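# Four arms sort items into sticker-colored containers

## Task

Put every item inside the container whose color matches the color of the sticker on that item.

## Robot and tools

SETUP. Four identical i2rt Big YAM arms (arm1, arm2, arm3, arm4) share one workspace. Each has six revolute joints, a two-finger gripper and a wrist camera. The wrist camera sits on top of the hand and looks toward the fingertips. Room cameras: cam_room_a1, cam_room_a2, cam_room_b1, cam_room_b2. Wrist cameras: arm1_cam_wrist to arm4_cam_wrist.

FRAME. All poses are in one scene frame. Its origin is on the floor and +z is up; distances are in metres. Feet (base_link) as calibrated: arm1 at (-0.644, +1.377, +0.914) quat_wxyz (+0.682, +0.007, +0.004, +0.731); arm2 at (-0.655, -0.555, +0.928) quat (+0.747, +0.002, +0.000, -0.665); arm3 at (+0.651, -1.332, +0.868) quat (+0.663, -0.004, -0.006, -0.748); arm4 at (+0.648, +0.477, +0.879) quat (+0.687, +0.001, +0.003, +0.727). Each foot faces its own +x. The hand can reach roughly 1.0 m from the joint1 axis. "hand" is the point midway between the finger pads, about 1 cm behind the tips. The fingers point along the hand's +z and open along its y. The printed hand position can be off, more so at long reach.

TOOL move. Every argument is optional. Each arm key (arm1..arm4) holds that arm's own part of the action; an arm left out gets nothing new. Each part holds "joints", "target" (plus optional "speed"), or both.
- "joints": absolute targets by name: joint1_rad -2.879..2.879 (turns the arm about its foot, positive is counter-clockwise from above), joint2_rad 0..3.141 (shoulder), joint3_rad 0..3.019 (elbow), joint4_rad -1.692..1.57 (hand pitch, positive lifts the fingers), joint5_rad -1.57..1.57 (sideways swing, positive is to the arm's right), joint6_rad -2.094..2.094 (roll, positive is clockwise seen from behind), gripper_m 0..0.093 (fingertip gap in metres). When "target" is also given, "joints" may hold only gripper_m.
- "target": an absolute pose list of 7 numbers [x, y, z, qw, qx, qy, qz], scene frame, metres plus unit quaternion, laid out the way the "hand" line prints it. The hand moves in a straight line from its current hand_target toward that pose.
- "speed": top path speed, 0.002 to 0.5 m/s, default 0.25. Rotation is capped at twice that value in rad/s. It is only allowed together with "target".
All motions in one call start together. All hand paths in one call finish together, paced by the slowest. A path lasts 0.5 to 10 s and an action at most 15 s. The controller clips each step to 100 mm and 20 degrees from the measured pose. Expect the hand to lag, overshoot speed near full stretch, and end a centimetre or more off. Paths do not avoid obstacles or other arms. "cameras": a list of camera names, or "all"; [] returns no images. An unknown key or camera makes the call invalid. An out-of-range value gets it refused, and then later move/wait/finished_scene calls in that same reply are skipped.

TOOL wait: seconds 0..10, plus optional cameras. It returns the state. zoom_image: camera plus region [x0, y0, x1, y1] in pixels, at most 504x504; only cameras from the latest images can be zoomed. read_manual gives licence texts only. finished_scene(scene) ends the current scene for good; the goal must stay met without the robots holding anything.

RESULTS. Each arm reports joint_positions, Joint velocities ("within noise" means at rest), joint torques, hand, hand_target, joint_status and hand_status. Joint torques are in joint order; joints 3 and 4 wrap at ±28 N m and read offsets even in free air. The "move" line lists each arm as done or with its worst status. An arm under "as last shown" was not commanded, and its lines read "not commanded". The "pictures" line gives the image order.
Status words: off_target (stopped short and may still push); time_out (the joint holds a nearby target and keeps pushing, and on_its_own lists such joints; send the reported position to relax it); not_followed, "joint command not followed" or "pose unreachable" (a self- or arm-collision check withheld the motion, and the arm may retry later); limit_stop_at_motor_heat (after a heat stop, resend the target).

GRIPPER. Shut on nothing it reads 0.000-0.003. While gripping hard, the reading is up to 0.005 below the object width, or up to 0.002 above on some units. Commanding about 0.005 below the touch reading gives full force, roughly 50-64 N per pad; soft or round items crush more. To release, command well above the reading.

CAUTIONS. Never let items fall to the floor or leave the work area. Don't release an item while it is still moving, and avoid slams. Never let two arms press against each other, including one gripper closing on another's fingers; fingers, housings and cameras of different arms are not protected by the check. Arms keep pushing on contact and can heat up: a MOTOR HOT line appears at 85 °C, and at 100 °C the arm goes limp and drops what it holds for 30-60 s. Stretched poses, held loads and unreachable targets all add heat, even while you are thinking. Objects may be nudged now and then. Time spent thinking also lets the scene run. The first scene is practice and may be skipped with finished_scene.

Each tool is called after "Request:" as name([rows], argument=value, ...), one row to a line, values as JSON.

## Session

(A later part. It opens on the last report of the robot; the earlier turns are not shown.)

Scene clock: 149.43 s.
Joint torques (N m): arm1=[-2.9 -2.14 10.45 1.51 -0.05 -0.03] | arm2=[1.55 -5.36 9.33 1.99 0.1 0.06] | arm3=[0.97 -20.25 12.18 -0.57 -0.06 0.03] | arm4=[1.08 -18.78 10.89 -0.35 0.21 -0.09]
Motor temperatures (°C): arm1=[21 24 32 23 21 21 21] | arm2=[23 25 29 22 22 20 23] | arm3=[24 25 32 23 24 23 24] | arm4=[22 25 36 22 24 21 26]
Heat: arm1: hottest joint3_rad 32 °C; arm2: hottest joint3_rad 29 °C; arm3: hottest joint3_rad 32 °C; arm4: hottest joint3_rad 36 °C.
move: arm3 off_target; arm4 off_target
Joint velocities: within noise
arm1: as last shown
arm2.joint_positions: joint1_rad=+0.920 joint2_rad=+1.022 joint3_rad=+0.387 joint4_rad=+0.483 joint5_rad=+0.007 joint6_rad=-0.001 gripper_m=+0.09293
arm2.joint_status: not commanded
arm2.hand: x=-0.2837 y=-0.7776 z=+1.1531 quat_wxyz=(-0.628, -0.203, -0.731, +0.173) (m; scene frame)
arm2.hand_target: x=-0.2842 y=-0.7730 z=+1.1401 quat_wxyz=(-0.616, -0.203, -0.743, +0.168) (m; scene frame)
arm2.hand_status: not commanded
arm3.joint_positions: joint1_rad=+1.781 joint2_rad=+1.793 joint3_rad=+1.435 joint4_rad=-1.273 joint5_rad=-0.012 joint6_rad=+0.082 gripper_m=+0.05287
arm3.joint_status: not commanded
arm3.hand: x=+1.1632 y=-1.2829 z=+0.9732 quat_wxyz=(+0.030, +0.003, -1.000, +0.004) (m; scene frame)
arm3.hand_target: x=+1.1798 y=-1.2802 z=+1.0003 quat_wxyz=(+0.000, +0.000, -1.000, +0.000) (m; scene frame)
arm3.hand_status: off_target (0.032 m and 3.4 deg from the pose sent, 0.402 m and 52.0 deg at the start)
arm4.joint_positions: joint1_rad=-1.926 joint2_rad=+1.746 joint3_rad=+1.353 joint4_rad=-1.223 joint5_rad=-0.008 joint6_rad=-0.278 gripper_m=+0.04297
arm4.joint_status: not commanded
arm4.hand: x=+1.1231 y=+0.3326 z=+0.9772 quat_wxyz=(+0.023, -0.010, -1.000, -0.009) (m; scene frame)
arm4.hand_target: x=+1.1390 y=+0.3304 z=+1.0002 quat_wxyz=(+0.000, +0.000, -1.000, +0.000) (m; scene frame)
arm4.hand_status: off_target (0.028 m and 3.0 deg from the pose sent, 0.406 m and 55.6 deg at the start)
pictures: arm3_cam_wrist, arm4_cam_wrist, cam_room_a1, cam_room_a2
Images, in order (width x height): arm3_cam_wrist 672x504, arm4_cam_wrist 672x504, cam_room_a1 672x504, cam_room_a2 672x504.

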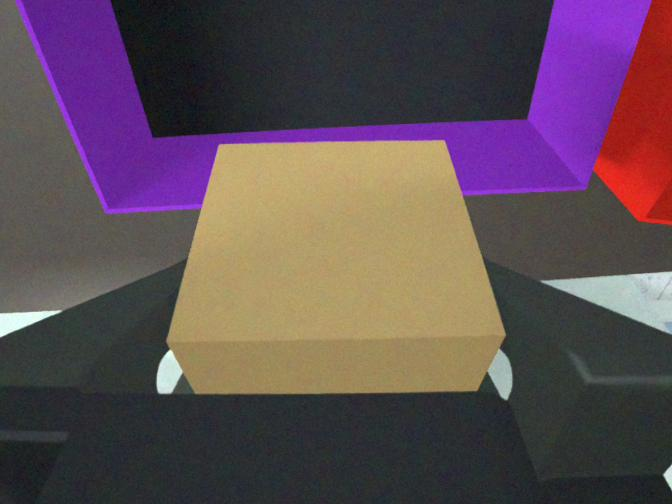

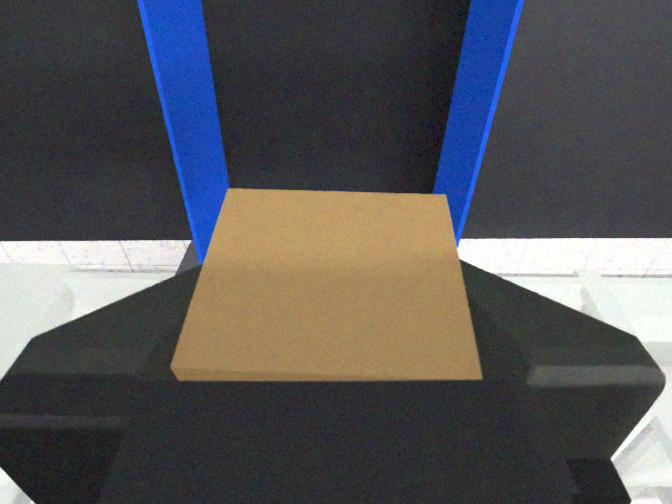

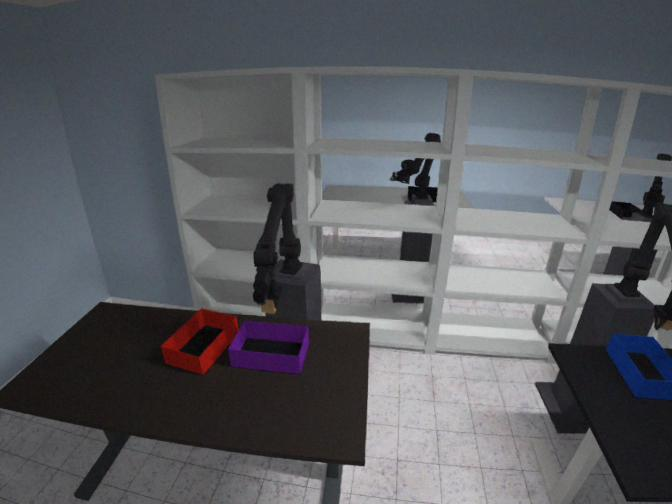

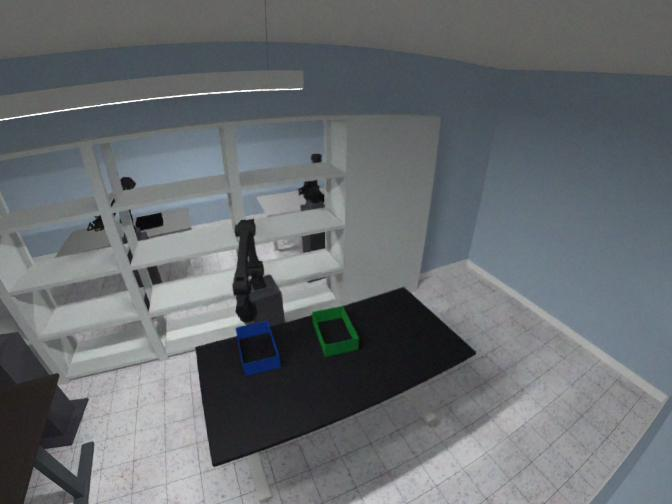

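Request:
move(arm3={"target":[1.212,-1.28,0.83,0,0,1,0],"speed":0.25}, arm4={"target":[1.155,0.33,0.83,0,0,1,0],"speed":0.25}, cameras=["arm3_cam_wrist","arm4_cam_wrist","cam_room_a1","cam_room_a2"])

Request:
zoom_image(camera="cam_room_a1", region=[180, 240, 340, 390])

Request:
zoom_image(camera="cam_room_a2", region=[200, 270, 320, 390])

Scene clock: 162.63 s.
Joint torques (N m): arm1=[-2.02 -2.14 10.61 1.35 -0.05 -0.01] | arm2=[1.44 -5.48 9.36 1.96 0.1 0.06] | arm3=[1.08 -22.36 7.13 0.23 -0.04 0.01] | arm4=[1.44 -19.72 6.75 0.27 0.21 0.02]
Motor temperatures (°C): arm1=[21 24 32 23 21 21 21] | arm2=[23 25 29 22 22 20 23] | arm3=[24 25 32 23 24 23 24] | arm4=[22 25 37 22 24 21 26]
Heat: arm1: hottest joint3_rad 32 °C; arm2: hottest joint3_rad 29 °C; arm3: hottest joint3_rad 32 °C; arm4: hottest joint3_rad 37 °C.
move: arm3 off_target; arm4 done
Joint velocities: within noise
arm1, arm2: as last shown
arm3.joint_positions: joint1_rad=+1.781 joint2_rad=+2.062 joint3_rad=+1.407 joint4_rad=-0.943 joint5_rad=-0.012 joint6_rad=+0.082 gripper_m=+0.05287
arm3.joint_status: not commanded
arm3.hand: x=+1.2053 y=-1.2812 z=+0.8213 quat_wxyz=(+0.014, +0.003, -1.000, +0.002) (m; scene frame)
arm3.hand_target: x=+1.2119 y=-1.2801 z=+0.8300 quat_wxyz=(+0.000, +0.000, -1.000, +0.000) (m; scene frame)
arm3.hand_status: off_target (0.011 m and 1.6 deg from the pose sent, 0.151 m and 3.5 deg at the start)
arm4.joint_positions: joint1_rad=-1.917 joint2_rad=+1.993 joint3_rad=+1.270 joint4_rad=-0.865 joint5_rad=-0.008 joint6_rad=-0.278 gripper_m=+0.04297
arm4.joint_status: not commanded
arm4.hand: x=+1.1473 y=+0.3290 z=+0.8270 quat_wxyz=(+0.009, -0.006, -1.000, -0.005) (m; scene frame)
arm4.hand_target: x=+1.1549 y=+0.3301 z=+0.8301 quat_wxyz=(+0.000, +0.000, -1.000, +0.000) (m; scene frame)
arm4.hand_status: done (0.008 m and 1.4 deg from the pose sent, 0.151 m and 3.0 deg at the start)
pictures: arm3_cam_wrist, arm4_cam_wrist, cam_room_a1, cam_room_a2
Images, in order (width x height): arm3_cam_wrist 672x504, arm4_cam_wrist 672x504, cam_room_a1 672x504, cam_room_a2 672x504.

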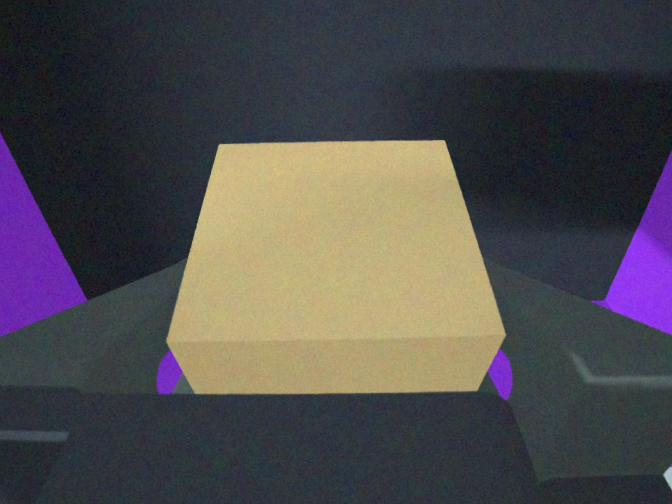

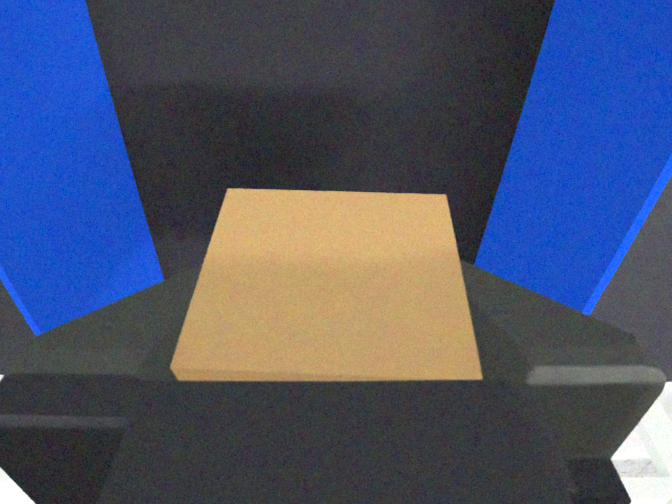

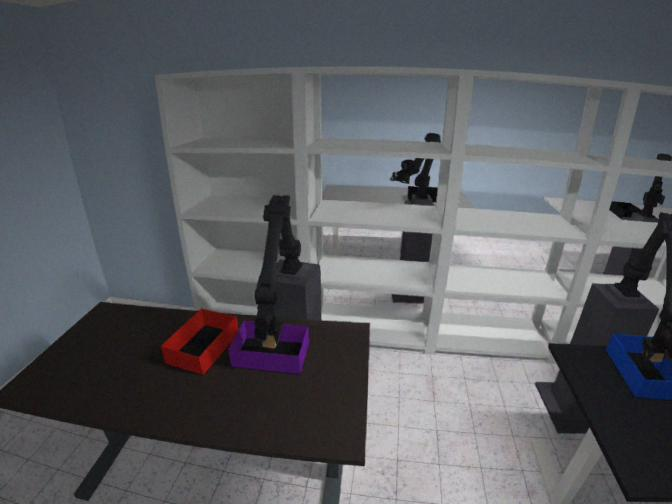

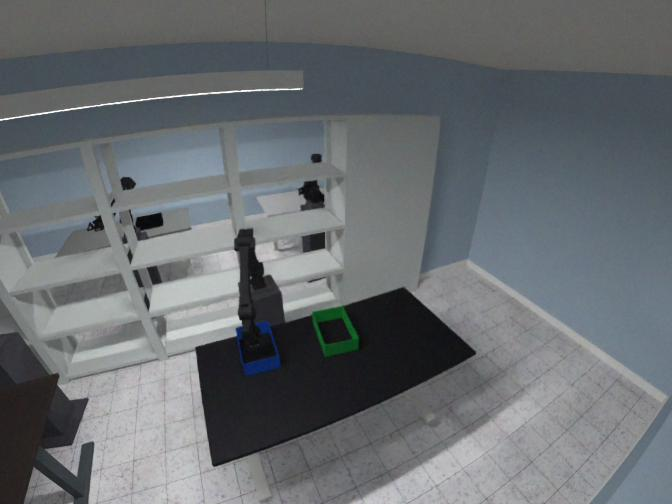

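Scaled by 3.150.

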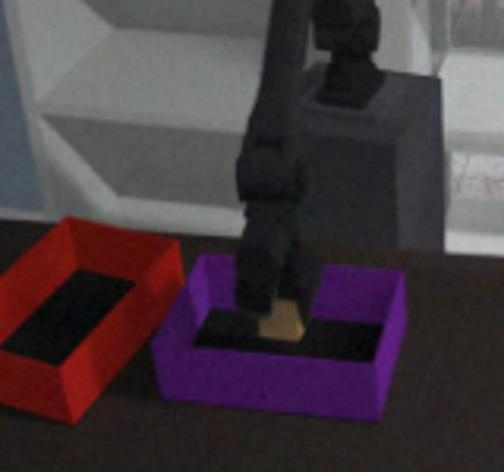

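Scaled by 4.200.

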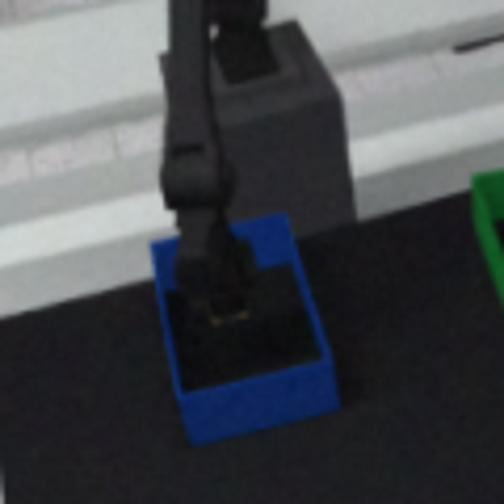

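Request:
move(arm3={"target":[1.212,-1.28,0.77,0,0,1,0],"speed":0.12}, arm4={"target":[1.165,0.33,0.77,0,0,1,0],"speed":0.12}, cameras=[])

Request:
move(arm3={"target":[1.212,-1.28,0.735,0,0,1,0],"speed":0.07}, arm4={"target":[1.165,0.33,0.735,0,0,1,0],"speed":0.07}, cameras=["arm3_cam_wrist","arm4_cam_wrist","cam_room_a1"])

Request:
zoom_image(camera="cam_room_a1", region=[180, 240, 340, 390])

Scene clock: 168.77 s.
Joint torques (N m): arm1=[-2.37 -1.49 10.62 1.4 -0.04 -0.02] | arm2=[1.55 -5.48 9.35 1.95 0.1 0.06] | arm3=[1.08 -21.54 6.24 0.32 -0.04 0.02] | arm4=[0.79 -19.19 7.05 0.43 0.19 0.04]
Motor temperatures (°C): arm1=[21 24 32 23 21 21 21] | arm2=[23 25 29 22 22 20 23] | arm3=[24 25 31 23 24 23 24] | arm4=[22 24 36 22 24 21 26]
Heat: arm1: hottest joint3_rad 32 °C; arm2: hottest joint3_rad 29 °C; arm3: hottest joint3_rad 31 °C; arm4: hottest joint3_rad 36 °C.
move: arm3 done; arm4 off_target
Joint velocities: within noise
arm1, arm2: as last shown
arm3.joint_positions: joint1_rad=+1.781 joint2_rad=+2.151 joint3_rad=+1.392 joint4_rad=-0.823 joint5_rad=-0.012 joint6_rad=+0.083 gripper_m=+0.05287
arm3.joint_status: not commanded
arm3.hand: x=+1.2093 y=-1.2816 z=+0.7688 quat_wxyz=(+0.006, +0.003, -1.000, +0.002) (m; scene frame)
arm3.hand_target: x=+1.2121 y=-1.2801 z=+0.7700 quat_wxyz=(+0.000, +0.000, -1.000, +0.000) (m; scene frame)
arm3.hand_status: done (0.003 m and 0.7 deg from the pose sent, 0.052 m and 1.6 deg at the start)
arm4.joint_positions: joint1_rad=-1.912 joint2_rad=+2.110 joint3_rad=+1.270 joint4_rad=-0.757 joint5_rad=-0.008 joint6_rad=-0.278 gripper_m=+0.04297
arm4.joint_status: not commanded
arm4.hand: x=+1.1500 y=+0.3310 z=+0.7679 quat_wxyz=(+0.013, -0.003, -1.000, -0.006) (m; scene frame)
arm4.hand_target: x=+1.1647 y=+0.3301 z=+0.7704 quat_wxyz=(+0.000, +0.000, -1.000, +0.000) (m; scene frame)
arm4.hand_status: off_target (0.015 m and 1.7 deg from the pose sent, 0.060 m and 1.4 deg at the start)
pictures: none
No camera images: "cameras" was empty.

Scene clock: 169.77 s.
Joint torques (N m): arm1=[-2.02 -1.49 10.59 1.36 -0.05 -0.06] | arm2=[1.55 -5.48 9.36 1.94 0.1 0.06] | arm3=[1.2 -19.25 5.96 0.61 -0.03 0.03] | arm4=[1.38 -19.02 6.9 0.34 0.17 0.06]
Motor temperatures (°C): arm1=[21 24 32 23 21 21 21] | arm2=[23 25 29 22 22 20 23] | arm3=[24 25 31 23 24 23 24] | arm4=[22 24 36 22 24 21 26]
Heat: arm1: hottest joint3_rad 32 °C; arm2: hottest joint3_rad 29 °C; arm3: hottest joint3_rad 31 °C; arm4: hottest joint3_rad 36 °C.
move: arm3 off_target; arm4 off_target
Joint velocities: within noise
arm1, arm2: as last shown
arm3.joint_positions: joint1_rad=+1.781 joint2_rad=+2.186 joint3_rad=+1.392 joint4_rad=-0.764 joint5_rad=-0.012 joint6_rad=+0.084 gripper_m=+0.05287
arm3.joint_status: not commanded
arm3.hand: x=+1.2154 y=-1.2813 z=+0.7500 quat_wxyz=(-0.006, +0.003, -1.000, +0.000) (m; scene frame)
arm3.hand_target: x=+1.2117 y=-1.2801 z=+0.7354 quat_wxyz=(+0.000, +0.000, -1.000, +0.000) (m; scene frame)
arm3.hand_status: off_target (0.015 m and 0.8 deg from the pose sent, 0.034 m and 0.7 deg at the start)
arm4.joint_positions: joint1_rad=-1.912 joint2_rad=+2.171 joint3_rad=+1.270 joint4_rad=-0.690 joint5_rad=-0.008 joint6_rad=-0.278 gripper_m=+0.04297
arm4.joint_status: not commanded
arm4.hand: x=+1.1504 y=+0.3307 z=+0.7367 quat_wxyz=(+0.011, -0.003, -1.000, -0.005) (m; scene frame)
arm4.hand_target: x=+1.1647 y=+0.3301 z=+0.7354 quat_wxyz=(+0.000, +0.000, -1.000, +0.000) (m; scene frame)
arm4.hand_status: off_target (0.015 m and 1.4 deg from the pose sent, 0.036 m and 1.7 deg at the start)
pictures: arm3_cam_wrist, arm4_cam_wrist, cam_room_a1
Images, in order (width x height): arm3_cam_wrist 672x504, arm4_cam_wrist 672x504, cam_room_a1 672x504.

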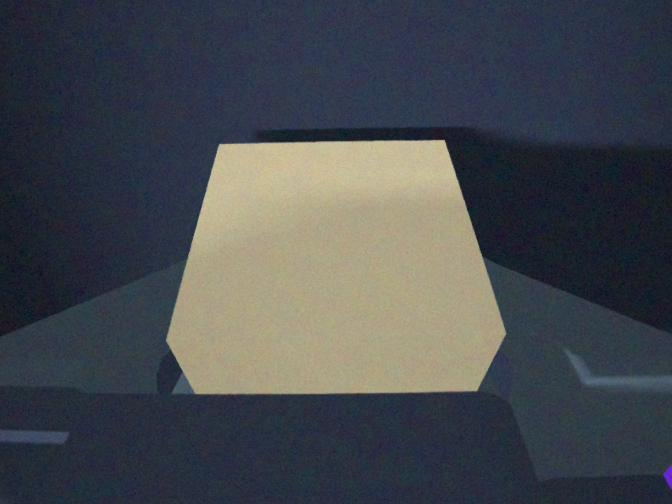

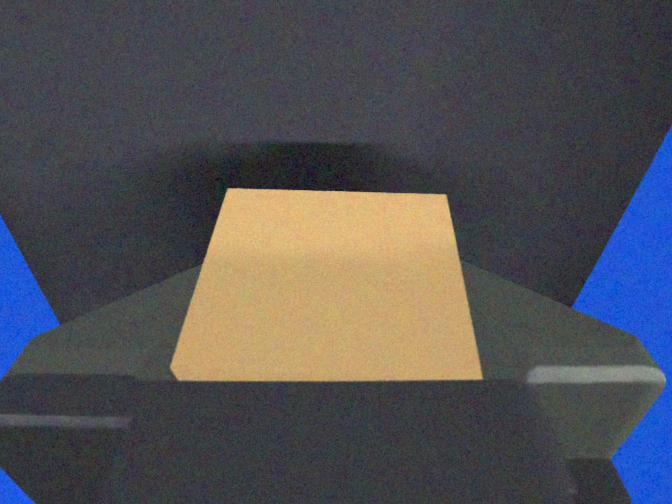

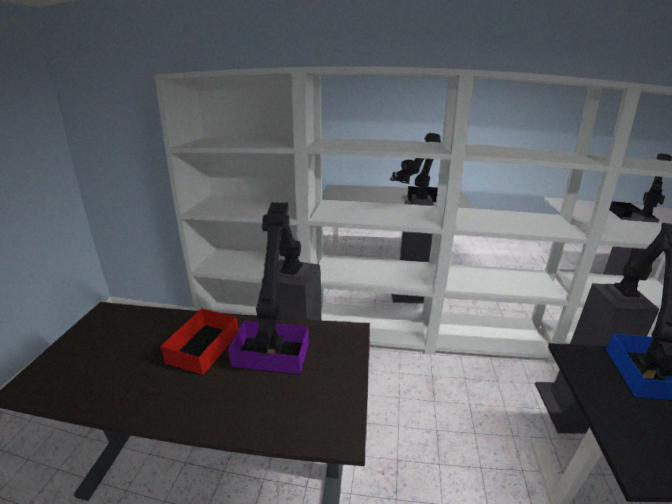

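Scaled by 3.150.

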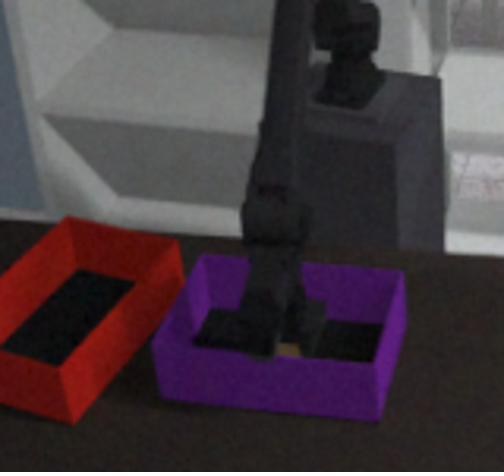

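Arm3 in contact at .750; release it. Arm4 lower further.

Request:
move(arm3={"joints":{"gripper_m":0.08}}, arm4={"target":[1.165,0.33,0.705,0,0,1,0],"speed":0.06}, cameras=["arm3_cam_wrist","arm4_cam_wrist"])

Scene clock: 173.77 s.
Joint torques (N m): arm1=[-2.43 -1.9 10.69 1.57 0.02 -0.08] | arm2=[1.49 -5.48 9.35 2 0.1 0.07] | arm3=[1.2 -20.25 5.89 0.32 0 0.02] | arm4=[0.79 -14.97 6.98 0.91 0.09 0.08]
Motor temperatures (°C): arm1=[21 24 32 23 21 21 21] | arm2=[23 25 29 22 22 20 23] | arm3=[24 26 31 23 24 23 24] | arm4=[22 24 35 22 24 21 26]
Heat: arm1: hottest joint3_rad 32 °C; arm2: hottest joint3_rad 29 °C; arm3: hottest joint3_rad 31 °C; arm4: hottest joint3_rad 35 °C.
move: arm3 done; arm4 off_target
Joint velocities: within noise
arm1, arm2: as last shown
arm3.joint_positions: joint1_rad=+1.781 joint2_rad=+2.196 joint3_rad=+1.392 joint4_rad=-0.758 joint5_rad=-0.012 joint6_rad=+0.084 gripper_m=+0.07996
arm3.joint_status: all done
arm3.hand: x=+1.2143 y=-1.2814 z=+0.7442 quat_wxyz=(-0.004, +0.002, -1.000, +0.000) (m; scene frame)
arm3.hand_target: x=+1.2117 y=-1.2801 z=+0.7354 quat_wxyz=(+0.000, +0.000, -1.000, +0.000) (m; scene frame)
arm3.hand_status: not commanded
arm4.joint_positions: joint1_rad=-1.911 joint2_rad=+2.181 joint3_rad=+1.276 joint4_rad=-0.652 joint5_rad=-0.006 joint6_rad=-0.278 gripper_m=+0.04297
arm4.joint_status: not commanded
arm4.hand: x=+1.1598 y=+0.3279 z=+0.7330 quat_wxyz=(-0.005, -0.003, -1.000, +0.001) (m; scene frame)
arm4.hand_target: x=+1.1633 y=+0.3304 z=+0.7062 quat_wxyz=(+0.000, +0.000, -1.000, +0.000) (m; scene frame)
arm4.hand_status: off_target (0.029 m and 0.7 deg from the pose sent, 0.035 m and 1.4 deg at the start)
pictures: arm3_cam_wrist, arm4_cam_wrist
Images, in order (width x height): arm3_cam_wrist 672x504, arm4_cam_wrist 672x504.

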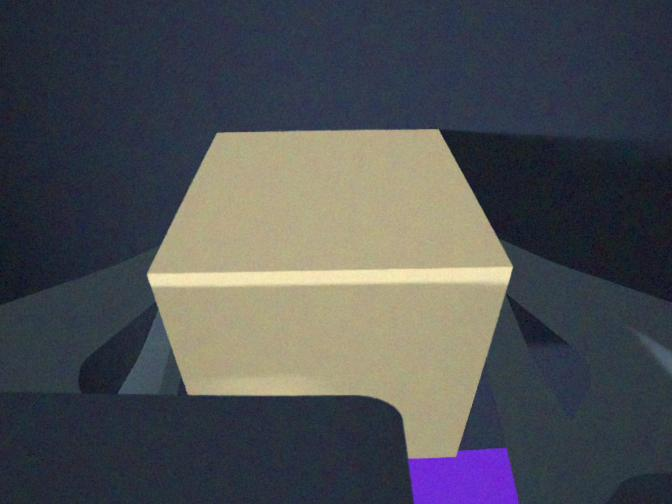

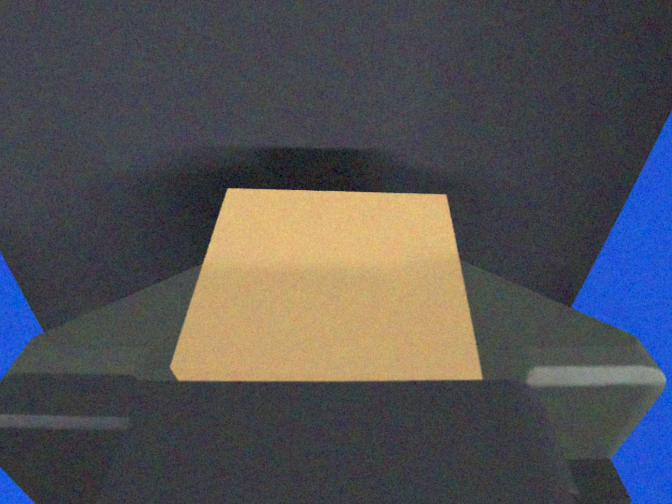

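Request:
move(arm4={"target":[1.162,0.33,0.725,0,0,1,0],"joints":{"gripper_m":0.08}}, arm3={"target":[1.205,-1.28,0.98,0,0,1,0],"speed":0.25}, cameras=[])

Request:
move(arm4={"target":[1.155,0.33,0.98,0,0,1,0],"speed":0.25}, cameras=["arm3_cam_wrist","arm4_cam_wrist","cam_room_a1","cam_room_a2"])

Scene clock: 178.83 s.
Joint torques (N m): arm1=[-2.26 -2.2 10.56 1.31 -0.05 -0.03] | arm2=[1.38 -5.42 9.37 1.96 0.09 0.07] | arm3=[0.73 -19.43 11.15 -0.43 -0.01 -0.03] | arm4=[0.44 -18.61 6.22 -0.25 0.06 0.06]
Motor temperatures (°C): arm1=[21 24 32 23 21 21 21] | arm2=[23 25 29 22 22 20 23] | arm3=[24 26 31 23 24 23 24] | arm4=[22 24 34 22 24 21 26]
Heat: arm1: hottest joint3_rad 32 °C; arm2: hottest joint3_rad 29 °C; arm3: hottest joint3_rad 31 °C; arm4: hottest joint3_rad 34 °C.
move: arm3 off_target; arm4 done
Joint velocities: within noise
arm1, arm2: as last shown
arm3.joint_positions: joint1_rad=+1.781 joint2_rad=+1.848 joint3_rad=+1.503 joint4_rad=-1.252 joint5_rad=-0.012 joint6_rad=+0.084 gripper_m=+0.07996
arm3.joint_status: not commanded
arm3.hand: x=+1.1924 y=-1.2802 z=+0.9685 quat_wxyz=(+0.013, +0.002, -1.000, +0.002) (m; scene frame)
arm3.hand_target: x=+1.2045 y=-1.2801 z=+0.9802 quat_wxyz=(+0.000, +0.000, -1.000, +0.000) (m; scene frame)
arm3.hand_status: off_target (0.017 m and 1.5 deg from the pose sent, 0.236 m and 0.5 deg at the start)
arm4.joint_positions: joint1_rad=-1.902 joint2_rad=+2.181 joint3_rad=+1.278 joint4_rad=-0.646 joint5_rad=-0.005 joint6_rad=-0.278 gripper_m=+0.07991
arm4.joint_status: all done
arm4.hand: x=+1.1634 y=+0.3319 z=+0.7333 quat_wxyz=(-0.009, +0.002, -1.000, +0.002) (m; scene frame)
arm4.hand_target: x=+1.1618 y=+0.3300 z=+0.7251 quat_wxyz=(+0.000, +0.000, -1.000, +0.000) (m; scene frame)
arm4.hand_status: done (0.009 m and 1.1 deg from the pose sent, 0.009 m and 0.7 deg at the start)
pictures: none
No camera images: "cameras" was empty.

Scene clock: 180.57 s.
Joint torques (N m): arm1=[-2.43 -1.14 10.54 1.35 -0.03 -0.03] | arm2=[1.49 -5.42 9.33 1.95 0.1 0.06] | arm3=[0.85 -19.25 11.21 -0.44 -0.01 -0.03] | arm4=[0.09 -17.96 10 -0.21 0.1 -0.04]
Motor temperatures (°C): arm1=[21 24 32 23 21 21 21] | arm2=[23 25 29 22 22 20 23] | arm3=[24 26 31 23 24 23 24] | arm4=[22 24 34 22 24 21 26]
Heat: arm1: hottest joint3_rad 32 °C; arm2: hottest joint3_rad 29 °C; arm3: hottest joint3_rad 31 °C; arm4: hottest joint3_rad 34 °C.
move: arm4 off_target
Joint velocities: within noise
arm1, arm2, arm3: as last shown
arm4.joint_positions: joint1_rad=-1.904 joint2_rad=+1.786 joint3_rad=+1.388 joint4_rad=-1.190 joint5_rad=-0.005 joint6_rad=-0.278 gripper_m=+0.07992
arm4.joint_status: not commanded
arm4.hand: x=+1.1457 y=+0.3370 z=+0.9693 quat_wxyz=(+0.010, +0.001, -1.000, -0.003) (m; scene frame)
arm4.hand_target: x=+1.1546 y=+0.3301 z=+0.9801 quat_wxyz=(+0.000, +0.000, -1.000, +0.000) (m; scene frame)
arm4.hand_status: off_target (0.016 m and 1.2 deg from the pose sent, 0.247 m and 1.1 deg at the start)
pictures: arm3_cam_wrist, arm4_cam_wrist, cam_room_a1, cam_room_a2
Images, in order (width x height): arm3_cam_wrist 672x504, arm4_cam_wrist 672x504, cam_room_a1 672x504, cam_room_a2 672x504.

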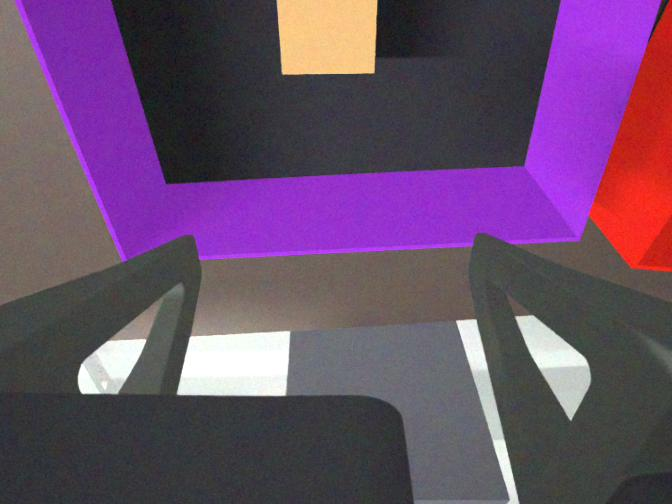

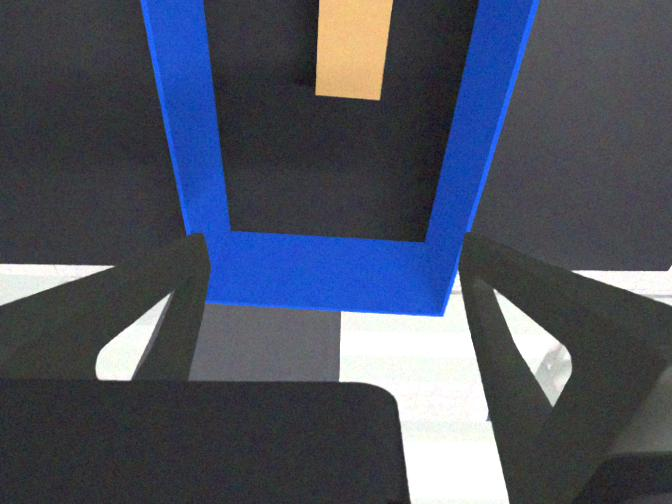

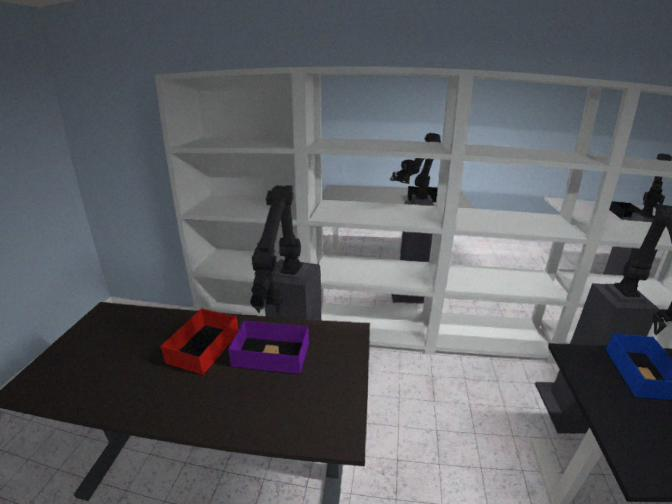

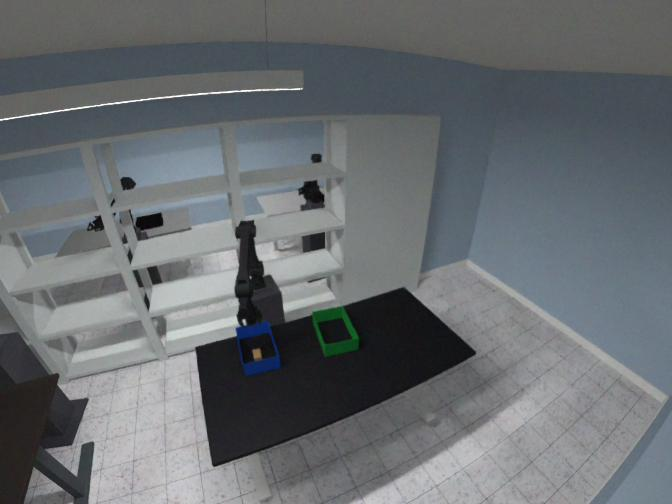

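Both in.

Request:
finished_scene(scene=2)

The scene is finished: the task was done.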